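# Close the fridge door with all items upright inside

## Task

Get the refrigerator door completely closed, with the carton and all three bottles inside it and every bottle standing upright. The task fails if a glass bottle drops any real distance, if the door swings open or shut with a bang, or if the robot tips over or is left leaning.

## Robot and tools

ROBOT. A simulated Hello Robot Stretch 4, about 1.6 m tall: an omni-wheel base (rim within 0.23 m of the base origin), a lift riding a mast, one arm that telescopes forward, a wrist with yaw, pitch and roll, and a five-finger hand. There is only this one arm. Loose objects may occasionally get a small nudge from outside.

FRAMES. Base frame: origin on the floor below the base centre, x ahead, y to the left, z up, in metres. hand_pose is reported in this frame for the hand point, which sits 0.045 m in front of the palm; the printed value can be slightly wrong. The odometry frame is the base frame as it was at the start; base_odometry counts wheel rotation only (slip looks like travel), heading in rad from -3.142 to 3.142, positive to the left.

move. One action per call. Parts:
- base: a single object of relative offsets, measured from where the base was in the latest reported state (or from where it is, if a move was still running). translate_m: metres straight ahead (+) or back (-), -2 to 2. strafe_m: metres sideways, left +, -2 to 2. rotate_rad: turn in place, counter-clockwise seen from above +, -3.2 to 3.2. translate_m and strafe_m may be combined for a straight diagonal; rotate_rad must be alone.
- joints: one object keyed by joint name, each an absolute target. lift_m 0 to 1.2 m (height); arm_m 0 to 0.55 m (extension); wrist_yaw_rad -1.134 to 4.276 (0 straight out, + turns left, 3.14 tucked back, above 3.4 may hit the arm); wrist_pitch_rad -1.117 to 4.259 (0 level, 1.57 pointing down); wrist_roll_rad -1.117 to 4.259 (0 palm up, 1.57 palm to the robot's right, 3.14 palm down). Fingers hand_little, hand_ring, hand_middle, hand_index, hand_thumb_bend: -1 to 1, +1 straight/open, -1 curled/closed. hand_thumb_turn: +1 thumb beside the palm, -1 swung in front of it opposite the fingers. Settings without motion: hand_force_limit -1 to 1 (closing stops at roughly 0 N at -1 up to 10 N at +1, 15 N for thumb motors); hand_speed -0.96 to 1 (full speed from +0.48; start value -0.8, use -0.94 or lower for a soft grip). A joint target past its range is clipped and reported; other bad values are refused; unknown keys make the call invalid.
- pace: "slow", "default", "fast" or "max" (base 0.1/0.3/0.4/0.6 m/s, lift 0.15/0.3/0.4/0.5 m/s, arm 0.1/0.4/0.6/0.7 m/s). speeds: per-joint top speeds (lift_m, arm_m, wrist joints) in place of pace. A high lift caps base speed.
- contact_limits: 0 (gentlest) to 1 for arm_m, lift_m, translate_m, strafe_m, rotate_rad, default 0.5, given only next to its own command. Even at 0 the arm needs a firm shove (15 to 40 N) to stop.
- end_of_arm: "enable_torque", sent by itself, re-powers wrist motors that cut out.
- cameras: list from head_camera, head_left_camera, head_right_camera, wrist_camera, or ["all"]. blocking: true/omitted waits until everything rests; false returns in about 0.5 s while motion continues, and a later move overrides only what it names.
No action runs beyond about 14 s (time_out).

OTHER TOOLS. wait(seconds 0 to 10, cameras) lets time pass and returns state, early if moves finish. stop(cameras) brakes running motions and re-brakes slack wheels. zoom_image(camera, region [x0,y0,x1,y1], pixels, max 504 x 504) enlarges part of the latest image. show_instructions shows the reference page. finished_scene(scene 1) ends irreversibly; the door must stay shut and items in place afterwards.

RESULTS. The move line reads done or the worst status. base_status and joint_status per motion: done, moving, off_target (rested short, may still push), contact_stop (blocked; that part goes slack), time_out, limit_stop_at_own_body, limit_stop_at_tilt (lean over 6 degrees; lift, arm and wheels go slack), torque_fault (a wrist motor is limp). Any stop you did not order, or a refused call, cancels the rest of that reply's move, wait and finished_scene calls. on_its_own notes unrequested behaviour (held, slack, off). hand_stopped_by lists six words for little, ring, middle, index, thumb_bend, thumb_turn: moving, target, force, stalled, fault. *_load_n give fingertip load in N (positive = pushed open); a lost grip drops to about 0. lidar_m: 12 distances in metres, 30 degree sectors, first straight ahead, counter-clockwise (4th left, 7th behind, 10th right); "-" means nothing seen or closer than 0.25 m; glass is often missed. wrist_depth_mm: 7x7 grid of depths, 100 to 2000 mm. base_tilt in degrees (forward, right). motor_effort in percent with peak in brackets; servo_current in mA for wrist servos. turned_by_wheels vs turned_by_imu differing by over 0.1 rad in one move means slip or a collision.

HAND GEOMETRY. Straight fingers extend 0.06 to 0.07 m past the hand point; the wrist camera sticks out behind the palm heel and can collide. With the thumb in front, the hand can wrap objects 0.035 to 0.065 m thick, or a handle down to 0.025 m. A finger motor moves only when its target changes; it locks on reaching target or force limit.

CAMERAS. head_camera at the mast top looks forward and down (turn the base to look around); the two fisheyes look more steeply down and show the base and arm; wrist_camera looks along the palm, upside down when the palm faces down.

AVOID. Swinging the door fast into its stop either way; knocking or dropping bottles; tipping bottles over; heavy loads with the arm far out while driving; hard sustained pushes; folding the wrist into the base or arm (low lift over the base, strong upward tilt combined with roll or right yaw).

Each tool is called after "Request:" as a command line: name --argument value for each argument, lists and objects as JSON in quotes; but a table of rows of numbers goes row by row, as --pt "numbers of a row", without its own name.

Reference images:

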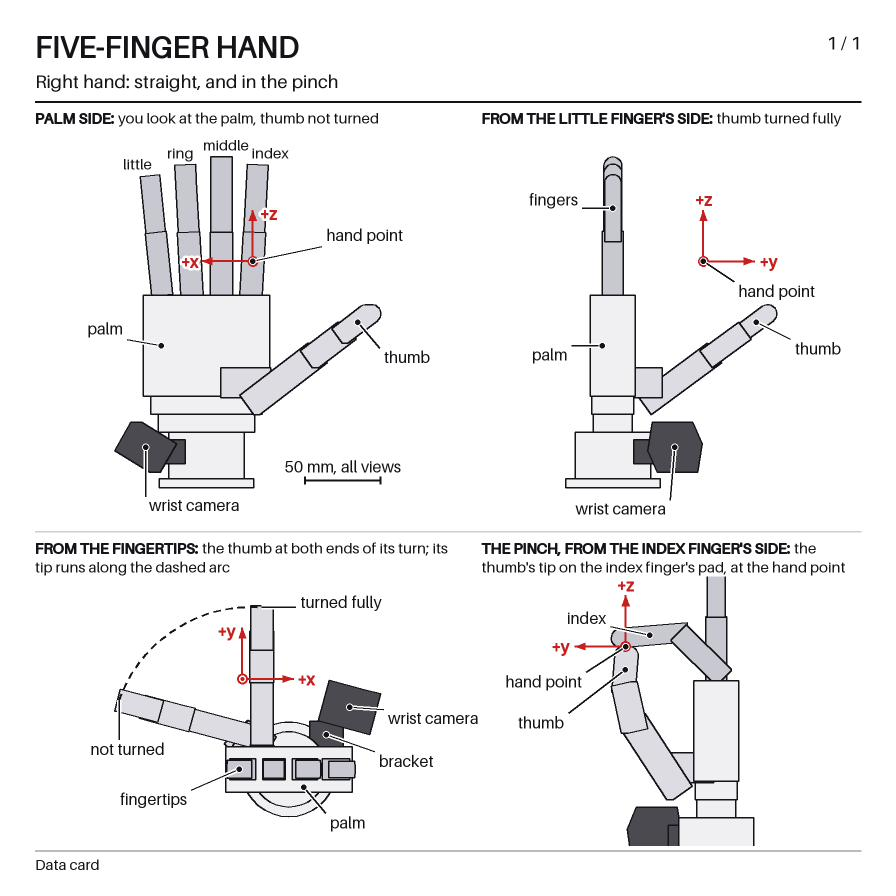

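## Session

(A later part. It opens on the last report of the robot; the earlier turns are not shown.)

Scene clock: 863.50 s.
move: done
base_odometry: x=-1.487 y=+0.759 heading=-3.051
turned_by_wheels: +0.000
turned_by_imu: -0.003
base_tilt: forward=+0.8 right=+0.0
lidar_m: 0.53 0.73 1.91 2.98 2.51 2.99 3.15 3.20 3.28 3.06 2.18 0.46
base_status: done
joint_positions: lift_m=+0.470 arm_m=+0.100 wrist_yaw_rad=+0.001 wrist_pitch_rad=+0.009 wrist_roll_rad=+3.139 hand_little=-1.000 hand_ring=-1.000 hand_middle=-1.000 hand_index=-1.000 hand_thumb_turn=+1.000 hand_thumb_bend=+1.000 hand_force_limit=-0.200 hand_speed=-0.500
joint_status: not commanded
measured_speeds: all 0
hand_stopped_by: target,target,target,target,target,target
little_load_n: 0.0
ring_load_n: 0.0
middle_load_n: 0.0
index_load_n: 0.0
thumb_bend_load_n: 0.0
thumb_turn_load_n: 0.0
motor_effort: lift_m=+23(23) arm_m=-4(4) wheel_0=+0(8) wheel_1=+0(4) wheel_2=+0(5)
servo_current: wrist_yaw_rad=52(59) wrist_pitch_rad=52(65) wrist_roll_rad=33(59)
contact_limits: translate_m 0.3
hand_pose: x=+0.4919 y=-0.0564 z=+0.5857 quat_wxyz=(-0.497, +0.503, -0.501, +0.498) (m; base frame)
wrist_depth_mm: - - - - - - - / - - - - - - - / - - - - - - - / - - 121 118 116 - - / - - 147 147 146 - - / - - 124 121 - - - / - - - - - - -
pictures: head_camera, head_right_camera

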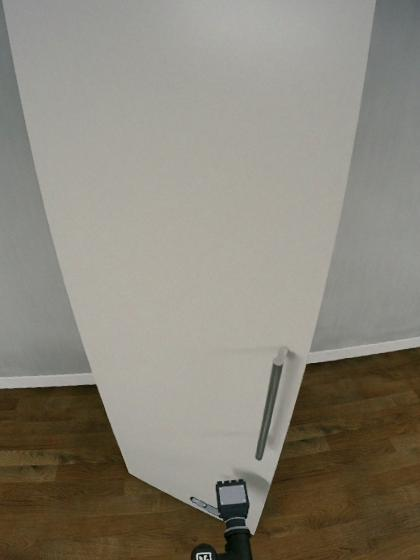

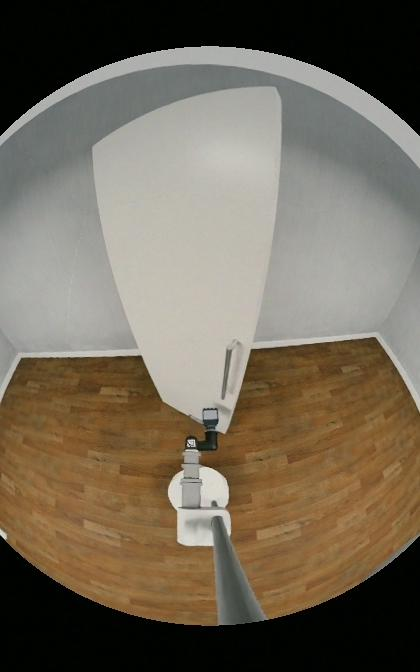

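Request:
move --base '{"strafe_m": -0.06, "translate_m": 0.12}' --pace "slow" --contact_limits '{"translate_m": 0.3}' --cameras '["head_camera", "head_right_camera"]'

Scene clock: 869.73 s.
move: done
base_odometry: x=-1.612 y=+0.808 heading=-3.051
turned_by_wheels: +0.000
turned_by_imu: -0.002
base_tilt: forward=+0.8 right=+0.0
lidar_m: 0.54 0.62 1.77 3.06 2.67 3.14 3.25 3.31 3.18 3.00 1.98 0.50
base_status: done
joint_positions: lift_m=+0.470 arm_m=+0.100 wrist_yaw_rad=+0.000 wrist_pitch_rad=+0.009 wrist_roll_rad=+3.139 hand_little=-1.000 hand_ring=-1.000 hand_middle=-1.000 hand_index=-1.000 hand_thumb_turn=+1.000 hand_thumb_bend=+1.000 hand_force_limit=-0.200 hand_speed=-0.500
joint_status: not commanded
measured_speeds: all 0
hand_stopped_by: target,target,target,target,target,target
little_load_n: 0.0
ring_load_n: 0.0
middle_load_n: 0.0
index_load_n: 0.0
thumb_bend_load_n: 0.0
thumb_turn_load_n: 0.0
motor_effort: lift_m=+23(23) arm_m=+5(5) wheel_0=+0(9) wheel_1=+0(4) wheel_2=+0(7)
servo_current: wrist_yaw_rad=39(59) wrist_pitch_rad=52(65) wrist_roll_rad=20(52)
contact_limits: translate_m 0.3
hand_pose: x=+0.4917 y=-0.0568 z=+0.5857 quat_wxyz=(-0.497, +0.503, -0.502, +0.498) (m; base frame)
wrist_depth_mm: - - - - - - - / - - - - - - - / - - - - - - - / - - 121 118 116 - - / - - 147 148 146 - - / - - 124 121 - - - / - - - - - - -
pictures: head_camera, head_right_camera

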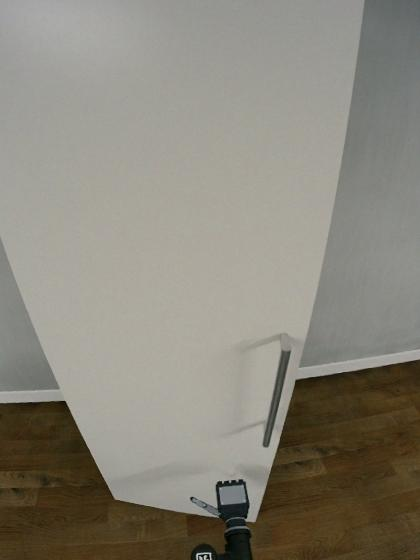

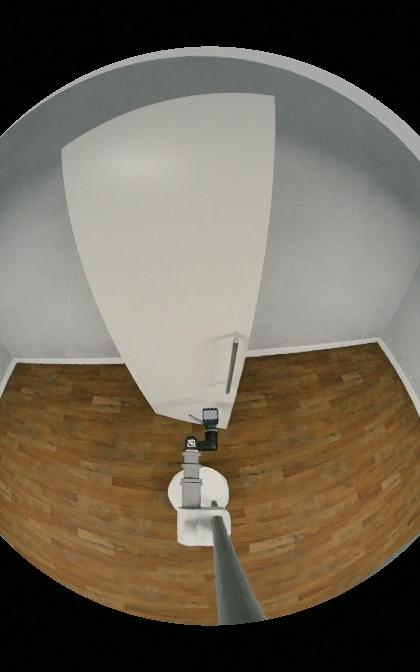

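Request:
move --base '{"strafe_m": -0.02, "translate_m": 0.08}' --pace "slow" --contact_limits '{"translate_m": 0.2}' --cameras '["head_camera", "head_right_camera"]'

Scene clock: 875.87 s.
move: done
base_odometry: x=-1.694 y=+0.821 heading=-3.051
turned_by_wheels: +0.000
turned_by_imu: -0.002
base_tilt: forward=+0.8 right=+0.0
lidar_m: 0.58 0.61 1.62 3.07 2.70 3.20 3.35 3.36 3.20 2.97 1.91 0.56
base_status: done
joint_positions: lift_m=+0.470 arm_m=+0.100 wrist_yaw_rad=+0.000 wrist_pitch_rad=+0.009 wrist_roll_rad=+3.139 hand_little=-1.000 hand_ring=-1.000 hand_middle=-1.000 hand_index=-1.000 hand_thumb_turn=+1.000 hand_thumb_bend=+1.000 hand_force_limit=-0.200 hand_speed=-0.500
joint_status: not commanded
measured_speeds: all 0
hand_stopped_by: target,target,target,target,target,target
little_load_n: 0.0
ring_load_n: 0.0
middle_load_n: 0.0
index_load_n: 0.0
thumb_bend_load_n: 0.0
thumb_turn_load_n: -0.5
motor_effort: lift_m=+23(23) arm_m=+5(6) wheel_0=-1(6) wheel_1=+1(5) wheel_2=-1(6)
servo_current: wrist_yaw_rad=39(52) wrist_pitch_rad=52(59) wrist_roll_rad=26(52)
contact_limits: translate_m 0.2
hand_pose: x=+0.4917 y=-0.0568 z=+0.5857 quat_wxyz=(-0.497, +0.503, -0.502, +0.498) (m; base frame)
wrist_depth_mm: - - - - - - - / - - - - - - - / - - - - - - - / - - 121 118 116 - - / - - 147 148 146 - - / - - 124 121 - - - / - - - - - - -
pictures: head_camera, head_right_camera

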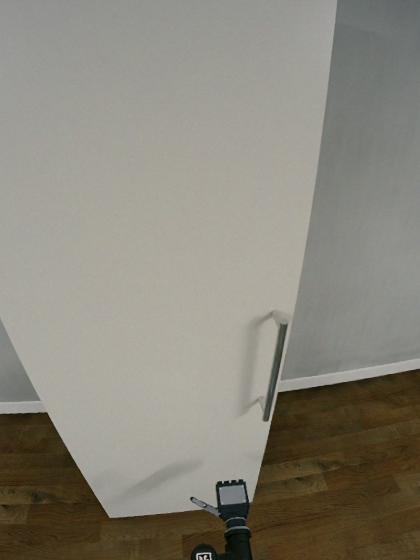

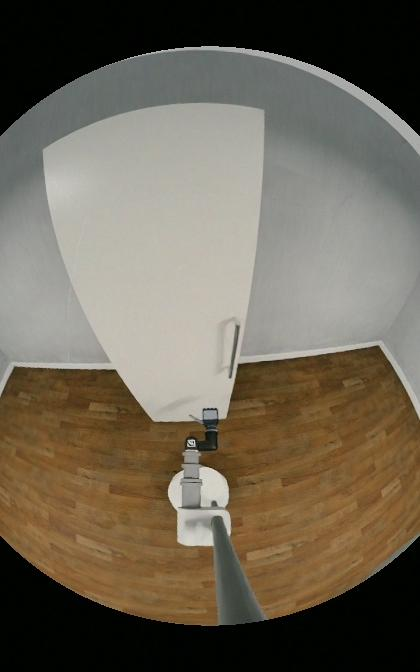

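Request:
move --joints '{"arm_m": 0.22}' --speeds '{"arm_m": 0.04}' --contact_limits '{"arm_m": 0.0}' --cameras '["head_camera", "head_right_camera"]'

Request:
zoom_image --camera "head_right_camera" --region '[150, 60, 350, 440]'

Scene clock: 884.70 s.
move: done
base_odometry: x=-1.694 y=+0.821 heading=-3.051
turned_by_wheels: +0.000
turned_by_imu: -0.002
base_tilt: forward=+0.8 right=+0.0
lidar_m: 0.58 0.62 1.64 3.09 2.73 3.24 3.36 3.42 3.20 2.98 1.85 0.58
base_status: not commanded
joint_positions: lift_m=+0.470 arm_m=+0.220 wrist_yaw_rad=+0.000 wrist_pitch_rad=+0.009 wrist_roll_rad=+3.139 hand_little=-1.000 hand_ring=-1.000 hand_middle=-1.000 hand_index=-1.000 hand_thumb_turn=+1.000 hand_thumb_bend=+1.000 hand_force_limit=-0.200 hand_speed=-0.500
joint_status: all done
measured_speeds: all 0
hand_stopped_by: target,target,target,target,target,target
little_load_n: 0.0
ring_load_n: 0.0
middle_load_n: 0.0
index_load_n: 0.0
thumb_bend_load_n: -0.5
thumb_turn_load_n: -0.5
motor_effort: lift_m=+22(23) arm_m=+5(12) wheel_0=+0(1) wheel_1=+1(1) wheel_2=-1(1)
servo_current: wrist_yaw_rad=39(59) wrist_pitch_rad=59(65) wrist_roll_rad=33(52)
contact_limits: arm_m 0; translate_m 0.2
hand_pose: x=+0.6117 y=-0.0568 z=+0.5857 quat_wxyz=(-0.497, +0.503, -0.502, +0.498) (m; base frame)
wrist_depth_mm: - - - - - - - / - - - - - - - / - - - - - - - / - - 121 118 116 - - / - - 146 148 146 - - / - - 124 121 - - - / - - - - - - -
pictures: head_camera, head_right_camera

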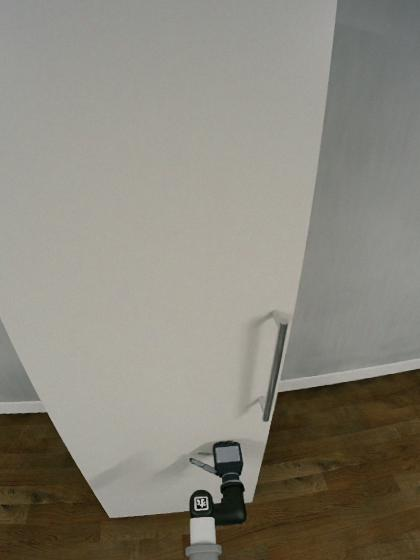

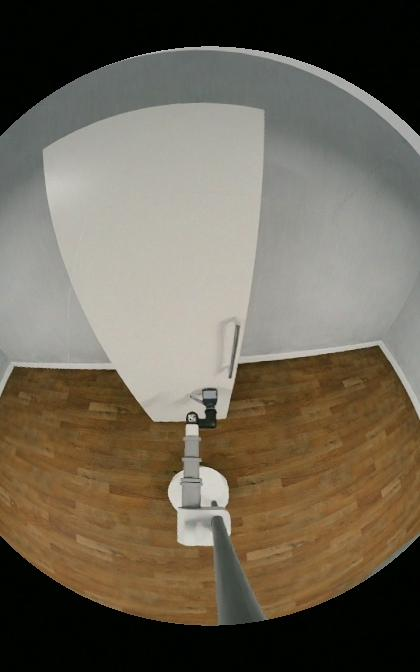

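Scaled by 1.326 from the camera's 420x672 image, which has a finer 600x960 frame.

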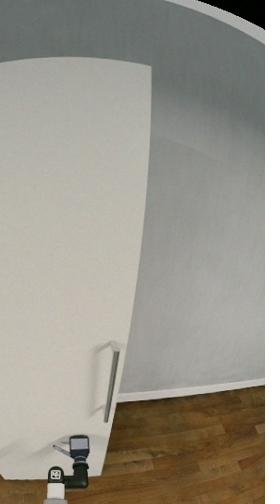

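Request:
move --joints '{"arm_m": 0.28}' --speeds '{"arm_m": 0.03}' --contact_limits '{"arm_m": 0.0}' --cameras '["head_camera", "head_right_camera"]'

Scene clock: 888.03 s.
move: contact_stop
base_odometry: x=-1.694 y=+0.821 heading=-3.050
turned_by_wheels: +0.000
turned_by_imu: -0.001
base_tilt: forward=+0.8 right=+0.0
lidar_m: 0.60 0.60 1.63 3.05 2.70 3.23 3.35 3.38 3.17 2.98 1.88 0.56
base_status: not commanded
joint_positions: lift_m=+0.470 arm_m=+0.224 wrist_yaw_rad=+0.000 wrist_pitch_rad=+0.009 wrist_roll_rad=+3.139 hand_little=-1.000 hand_ring=-1.000 hand_middle=-1.000 hand_index=-1.001 hand_thumb_turn=+1.000 hand_thumb_bend=+1.000 hand_force_limit=-0.200 hand_speed=-0.500
joint_status: arm_m contact_stop (moved +0.004 of +0.060)
measured_speeds: all 0
hand_stopped_by: target,target,target,target,target,target
little_load_n: 0.0
ring_load_n: 0.5
middle_load_n: 0.0
index_load_n: -5.0
thumb_bend_load_n: 0.0
thumb_turn_load_n: -0.5
on_its_own: arm_m is slack since a contact_stop (your +0.280 is given up)
motor_effort: lift_m=+22(23) arm_m=+0(12) wheel_0=+4(4) wheel_1=+3(3) wheel_2=-5(6)
servo_current: wrist_yaw_rad=39(65) wrist_pitch_rad=52(59) wrist_roll_rad=7(46)
contact_limits: arm_m 0; translate_m 0.2
hand_pose: x=+0.6160 y=-0.0568 z=+0.5857 quat_wxyz=(-0.497, +0.503, -0.502, +0.499) (m; base frame)
wrist_depth_mm: - - - - - - - / - - - - - - - / - - - - - - - / - - 121 118 116 - - / - - 147 147 146 - - / - - 124 121 - - - / - - - - - - -
pictures: head_camera, head_right_camera

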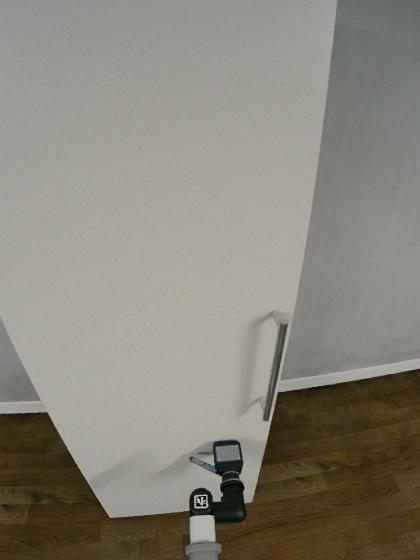

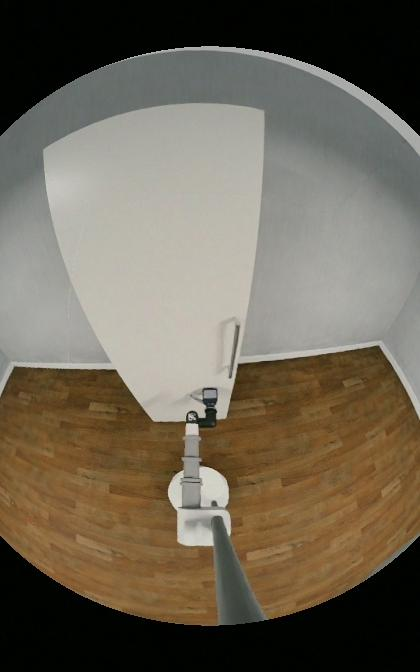

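Request:
move --joints '{"arm_m": 0.1}'

Request:
move --base '{"translate_m": -0.35}'

Request:
move --base '{"strafe_m": -0.9}'

Request:
move --base '{"rotate_rad": 0.8}' --cameras '["head_camera"]'

Request:
zoom_image --camera "head_camera" --region '[100, 0, 350, 250]'

Request:
zoom_image --camera "head_camera" --region '[100, 200, 350, 450]'

Scene clock: 894.63 s.
move: done
base_odometry: x=-1.694 y=+0.821 heading=-3.051
turned_by_wheels: +0.000
turned_by_imu: -0.002
base_tilt: forward=+0.8 right=+0.0
lidar_m: 0.60 0.61 1.63 3.07 2.72 3.25 3.34 3.43 3.16 2.96 1.89 0.56
base_status: not commanded
joint_positions: lift_m=+0.470 arm_m=+0.100 wrist_yaw_rad=+0.000 wrist_pitch_rad=+0.009 wrist_roll_rad=+3.139 hand_little=-1.000 hand_ring=-1.000 hand_middle=-1.000 hand_index=-1.000 hand_thumb_turn=+1.000 hand_thumb_bend=+1.000 hand_force_limit=-0.200 hand_speed=-0.500
joint_status: all done
measured_speeds: all 0
hand_stopped_by: target,target,target,target,target,target
little_load_n: 0.0
ring_load_n: 0.0
middle_load_n: 0.0
index_load_n: 0.0
thumb_bend_load_n: 0.0
thumb_turn_load_n: 0.0
motor_effort: lift_m=+22(23) arm_m=-5(10) wheel_0=-1(4) wheel_1=+1(3) wheel_2=+0(5)
servo_current: wrist_yaw_rad=33(59) wrist_pitch_rad=65(65) wrist_roll_rad=46(52)
contact_limits: translate_m 0.2
hand_pose: x=+0.4919 y=-0.0568 z=+0.5857 quat_wxyz=(-0.497, +0.503, -0.502, +0.499) (m; base frame)
wrist_depth_mm: - - - - - - - / - - - - - - - / - - - - - - - / - - 121 118 115 - - / - - 146 148 146 - - / - - 124 121 - - - / - - - - - - -
pictures: none

Scene clock: 897.27 s.
move: done
base_odometry: x=-1.345 y=+0.853 heading=-3.051
turned_by_wheels: +0.000
turned_by_imu: +0.000
base_tilt: forward=+0.8 right=+0.0
lidar_m: 0.93 0.96 2.08 3.05 2.54 3.11 2.98 3.06 3.21 3.00 2.42 1.66
base_status: done
joint_positions: lift_m=+0.470 arm_m=+0.100 wrist_yaw_rad=+0.000 wrist_pitch_rad=+0.009 wrist_roll_rad=+3.139 hand_little=-1.000 hand_ring=-1.000 hand_middle=-1.000 hand_index=-1.000 hand_thumb_turn=+1.000 hand_thumb_bend=+1.000 hand_force_limit=-0.200 hand_speed=-0.500
joint_status: not commanded
measured_speeds: all 0
hand_stopped_by: target,target,target,target,target,target
little_load_n: 0.0
ring_load_n: 0.0
middle_load_n: 0.0
index_load_n: 0.0
thumb_bend_load_n: 0.0
thumb_turn_load_n: 0.0
motor_effort: lift_m=+22(23) arm_m=-6(6) wheel_0=+0(6) wheel_1=+1(6) wheel_2=-2(9)
servo_current: wrist_yaw_rad=26(59) wrist_pitch_rad=52(65) wrist_roll_rad=7(59)
hand_pose: x=+0.4919 y=-0.0568 z=+0.5857 quat_wxyz=(-0.497, +0.503, -0.502, +0.499) (m; base frame)
wrist_depth_mm: 1205 1255 - - - - - / - - - - - - - / - - - - - - - / - - 121 118 116 - - / - - 147 148 146 - - / - - 124 121 - - - / - - - - - - -
pictures: none

Scene clock: 901.60 s.
move: done
base_odometry: x=-1.427 y=+1.749 heading=-3.051
turned_by_wheels: +0.000
turned_by_imu: -0.004
base_tilt: forward=+0.8 right=+0.0
lidar_m: 1.61 1.14 1.34 3.94 3.34 3.09 2.94 2.98 2.26 2.10 2.14 1.75
base_status: done
joint_positions: lift_m=+0.470 arm_m=+0.100 wrist_yaw_rad=+0.000 wrist_pitch_rad=+0.009 wrist_roll_rad=+3.139 hand_little=-1.000 hand_ring=-1.000 hand_middle=-1.000 hand_index=-1.000 hand_thumb_turn=+1.000 hand_thumb_bend=+1.000 hand_force_limit=-0.200 hand_speed=-0.500
joint_status: not commanded
measured_speeds: all 0
hand_stopped_by: target,target,target,target,target,target
little_load_n: 0.0
ring_load_n: 0.0
middle_load_n: 0.0
index_load_n: 0.0
thumb_bend_load_n: 0.0
thumb_turn_load_n: 0.0
motor_effort: lift_m=+22(23) arm_m=-5(6) wheel_0=-1(10) wheel_1=+0(9) wheel_2=-1(2)
servo_current: wrist_yaw_rad=39(65) wrist_pitch_rad=52(65) wrist_roll_rad=7(59)
hand_pose: x=+0.4919 y=-0.0568 z=+0.5857 quat_wxyz=(-0.497, +0.503, -0.502, +0.499) (m; base frame)
wrist_depth_mm: 1229 1255 1281 1205 - 1229 - / - - - - - - 1255 / - - - - - - 1281 / - - 121 118 115 - - / - - 147 147 146 - - / - - 124 121 - - - / - - - - - - -
pictures: none

Scene clock: 903.17 s.
move: done
base_odometry: x=-1.427 y=+1.749 heading=-2.251
turned_by_wheels: +0.800
turned_by_imu: +0.789
base_tilt: forward=+0.8 right=+0.0
lidar_m: 1.17 3.00 3.37 3.49 2.90 2.86 2.52 2.13 2.09 1.99 1.64 1.33
base_status: done
joint_positions: lift_m=+0.470 arm_m=+0.100 wrist_yaw_rad=+0.000 wrist_pitch_rad=+0.009 wrist_roll_rad=+3.139 hand_little=-1.000 hand_ring=-1.000 hand_middle=-1.000 hand_index=-1.000 hand_thumb_turn=+1.000 hand_thumb_bend=+1.000 hand_force_limit=-0.200 hand_speed=-0.500
joint_status: not commanded
measured_speeds: all 0
hand_stopped_by: target,target,target,target,target,target
little_load_n: 0.0
ring_load_n: 0.0
middle_load_n: 0.0
index_load_n: 0.0
thumb_bend_load_n: 0.0
thumb_turn_load_n: 0.0
motor_effort: lift_m=+22(23) arm_m=-6(6) wheel_0=+1(8) wheel_1=+0(6) wheel_2=+1(7)
servo_current: wrist_yaw_rad=39(65) wrist_pitch_rad=52(59) wrist_roll_rad=39(52)
hand_pose: x=+0.4919 y=-0.0568 z=+0.5857 quat_wxyz=(-0.497, +0.503, -0.502, +0.498) (m; base frame)
wrist_depth_mm: - 1229 917 - 1336 1397 1430 / - 1281 891 - - - - / - 1308 891 - - - - / - 1281 121 118 116 - - / - 1281 146 148 147 - - / - - 124 121 - - - / - - - - - - -
pictures: head_camera

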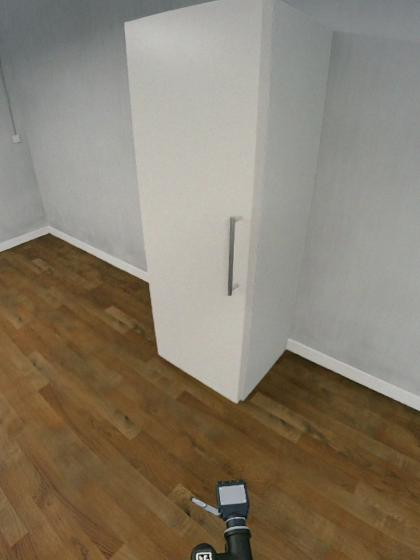

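Scaled by 2.016 from the camera's 420x560 image, which has a finer 1200x1600 frame.

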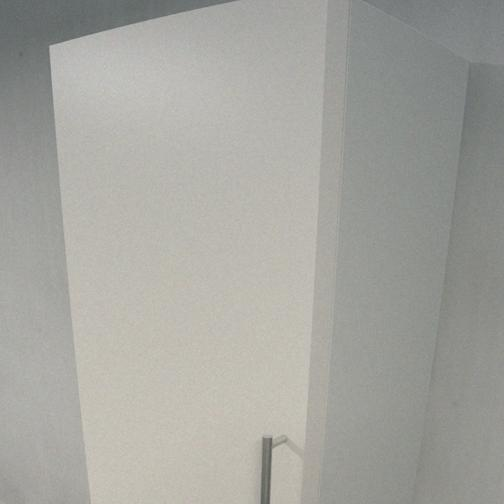

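Scaled by 2.016 from the camera's 420x560 image, which has a finer 1200x1600 frame.

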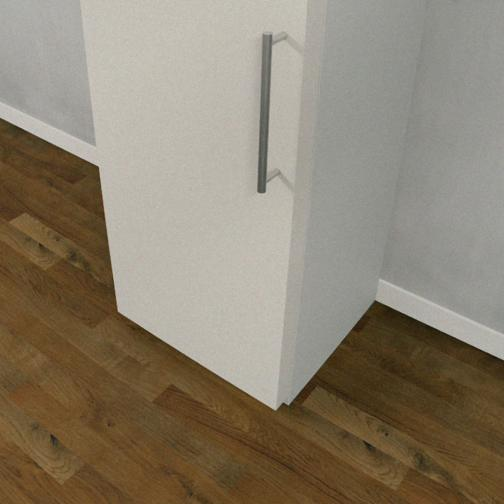

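Request:
move --base '{"rotate_rad": 0.7}'

Request:
move --base '{"strafe_m": -0.6}' --cameras '["head_camera", "head_left_camera"]'

Request:
zoom_image --camera "head_camera" --region '[230, 0, 400, 240]'

Request:
zoom_image --camera "head_camera" --region '[230, 240, 400, 500]'

Scene clock: 912.30 s.
move: done
base_odometry: x=-1.427 y=+1.749 heading=-1.551
turned_by_wheels: +0.700
turned_by_imu: +0.689
base_tilt: forward=+0.8 right=+0.0
lidar_m: 3.95 3.33 3.16 2.88 2.93 2.31 2.10 2.14 1.80 1.61 1.15 1.27
base_status: done
joint_positions: lift_m=+0.470 arm_m=+0.100 wrist_yaw_rad=+0.000 wrist_pitch_rad=+0.009 wrist_roll_rad=+3.139 hand_little=-1.000 hand_ring=-1.000 hand_middle=-1.000 hand_index=-1.000 hand_thumb_turn=+1.000 hand_thumb_bend=+1.000 hand_force_limit=-0.200 hand_speed=-0.500
joint_status: not commanded
measured_speeds: all 0
hand_stopped_by: target,target,target,target,target,target
little_load_n: 0.0
ring_load_n: 0.0
middle_load_n: 0.0
index_load_n: 0.0
thumb_bend_load_n: 0.0
thumb_turn_load_n: 0.0
motor_effort: lift_m=+22(23) arm_m=-5(6) wheel_0=+0(7) wheel_1=-2(7) wheel_2=+0(7)
servo_current: wrist_yaw_rad=33(65) wrist_pitch_rad=52(65) wrist_roll_rad=39(52)
hand_pose: x=+0.4919 y=-0.0568 z=+0.5857 quat_wxyz=(-0.497, +0.503, -0.502, +0.498) (m; base frame)
wrist_depth_mm: 1308 1308 1336 1397 1397 1430 1430 / 1756 - - - - - - / - - - - - - - / - - 124 129 116 - - / - - 148 149 147 - - / - - 124 121 - - - / - - - - - - -
pictures: none

Scene clock: 915.63 s.
move: done
base_odometry: x=-2.027 y=+1.737 heading=-1.551
turned_by_wheels: +0.000
turned_by_imu: -0.003
base_tilt: forward=+0.8 right=+0.0
lidar_m: 1.05 3.65 3.81 3.46 3.43 2.22 2.01 1.79 1.14 1.02 1.07 0.82
base_status: done
joint_positions: lift_m=+0.470 arm_m=+0.100 wrist_yaw_rad=+0.000 wrist_pitch_rad=+0.009 wrist_roll_rad=+3.139 hand_little=-1.000 hand_ring=-1.000 hand_middle=-1.000 hand_index=-1.000 hand_thumb_turn=+1.000 hand_thumb_bend=+1.000 hand_force_limit=-0.200 hand_speed=-0.500
joint_status: not commanded
measured_speeds: all 0
hand_stopped_by: target,target,target,target,target,target
little_load_n: 0.0
ring_load_n: 0.5
middle_load_n: 0.0
index_load_n: 0.0
thumb_bend_load_n: 0.0
thumb_turn_load_n: 0.0
motor_effort: lift_m=+22(23) arm_m=-5(6) wheel_0=-2(10) wheel_1=+0(9) wheel_2=-1(3)
servo_current: wrist_yaw_rad=46(59) wrist_pitch_rad=52(65) wrist_roll_rad=33(59)
hand_pose: x=+0.4919 y=-0.0568 z=+0.5857 quat_wxyz=(-0.497, +0.503, -0.502, +0.498) (m; base frame)
wrist_depth_mm: 427 - - 1366 1430 1430 1464 / 430 - - - - - - / 433 - - - - - - / 433 - 121 129 116 - - / 433 - 147 149 147 - - / 436 - 124 121 - - - / 433 - - - - - -
pictures: head_camera, head_left_camera

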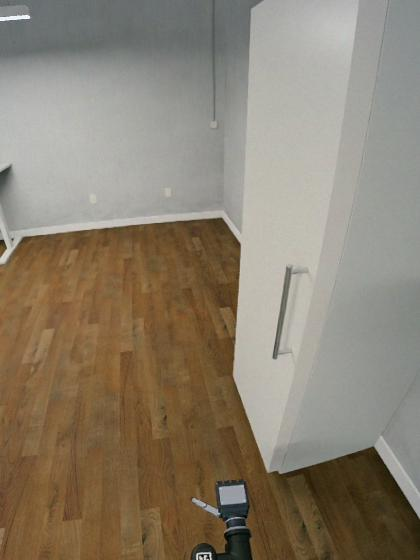

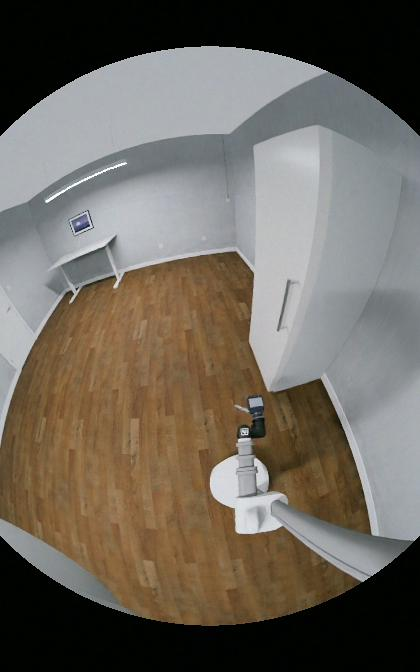

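Scaled by 2.100 from the camera's 420x560 image, which has a finer 1200x1600 frame.

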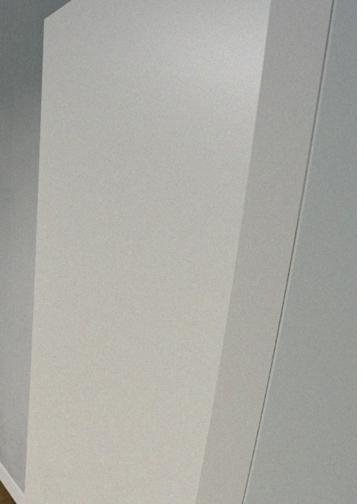

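Scaled by 1.938 from the camera's 420x560 image, which has a finer 1200x1600 frame.

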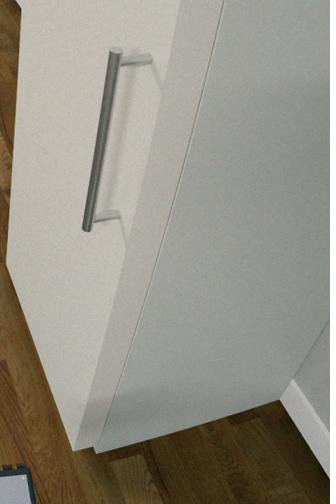

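Request:
finished_scene

The scene is finished: the task was done.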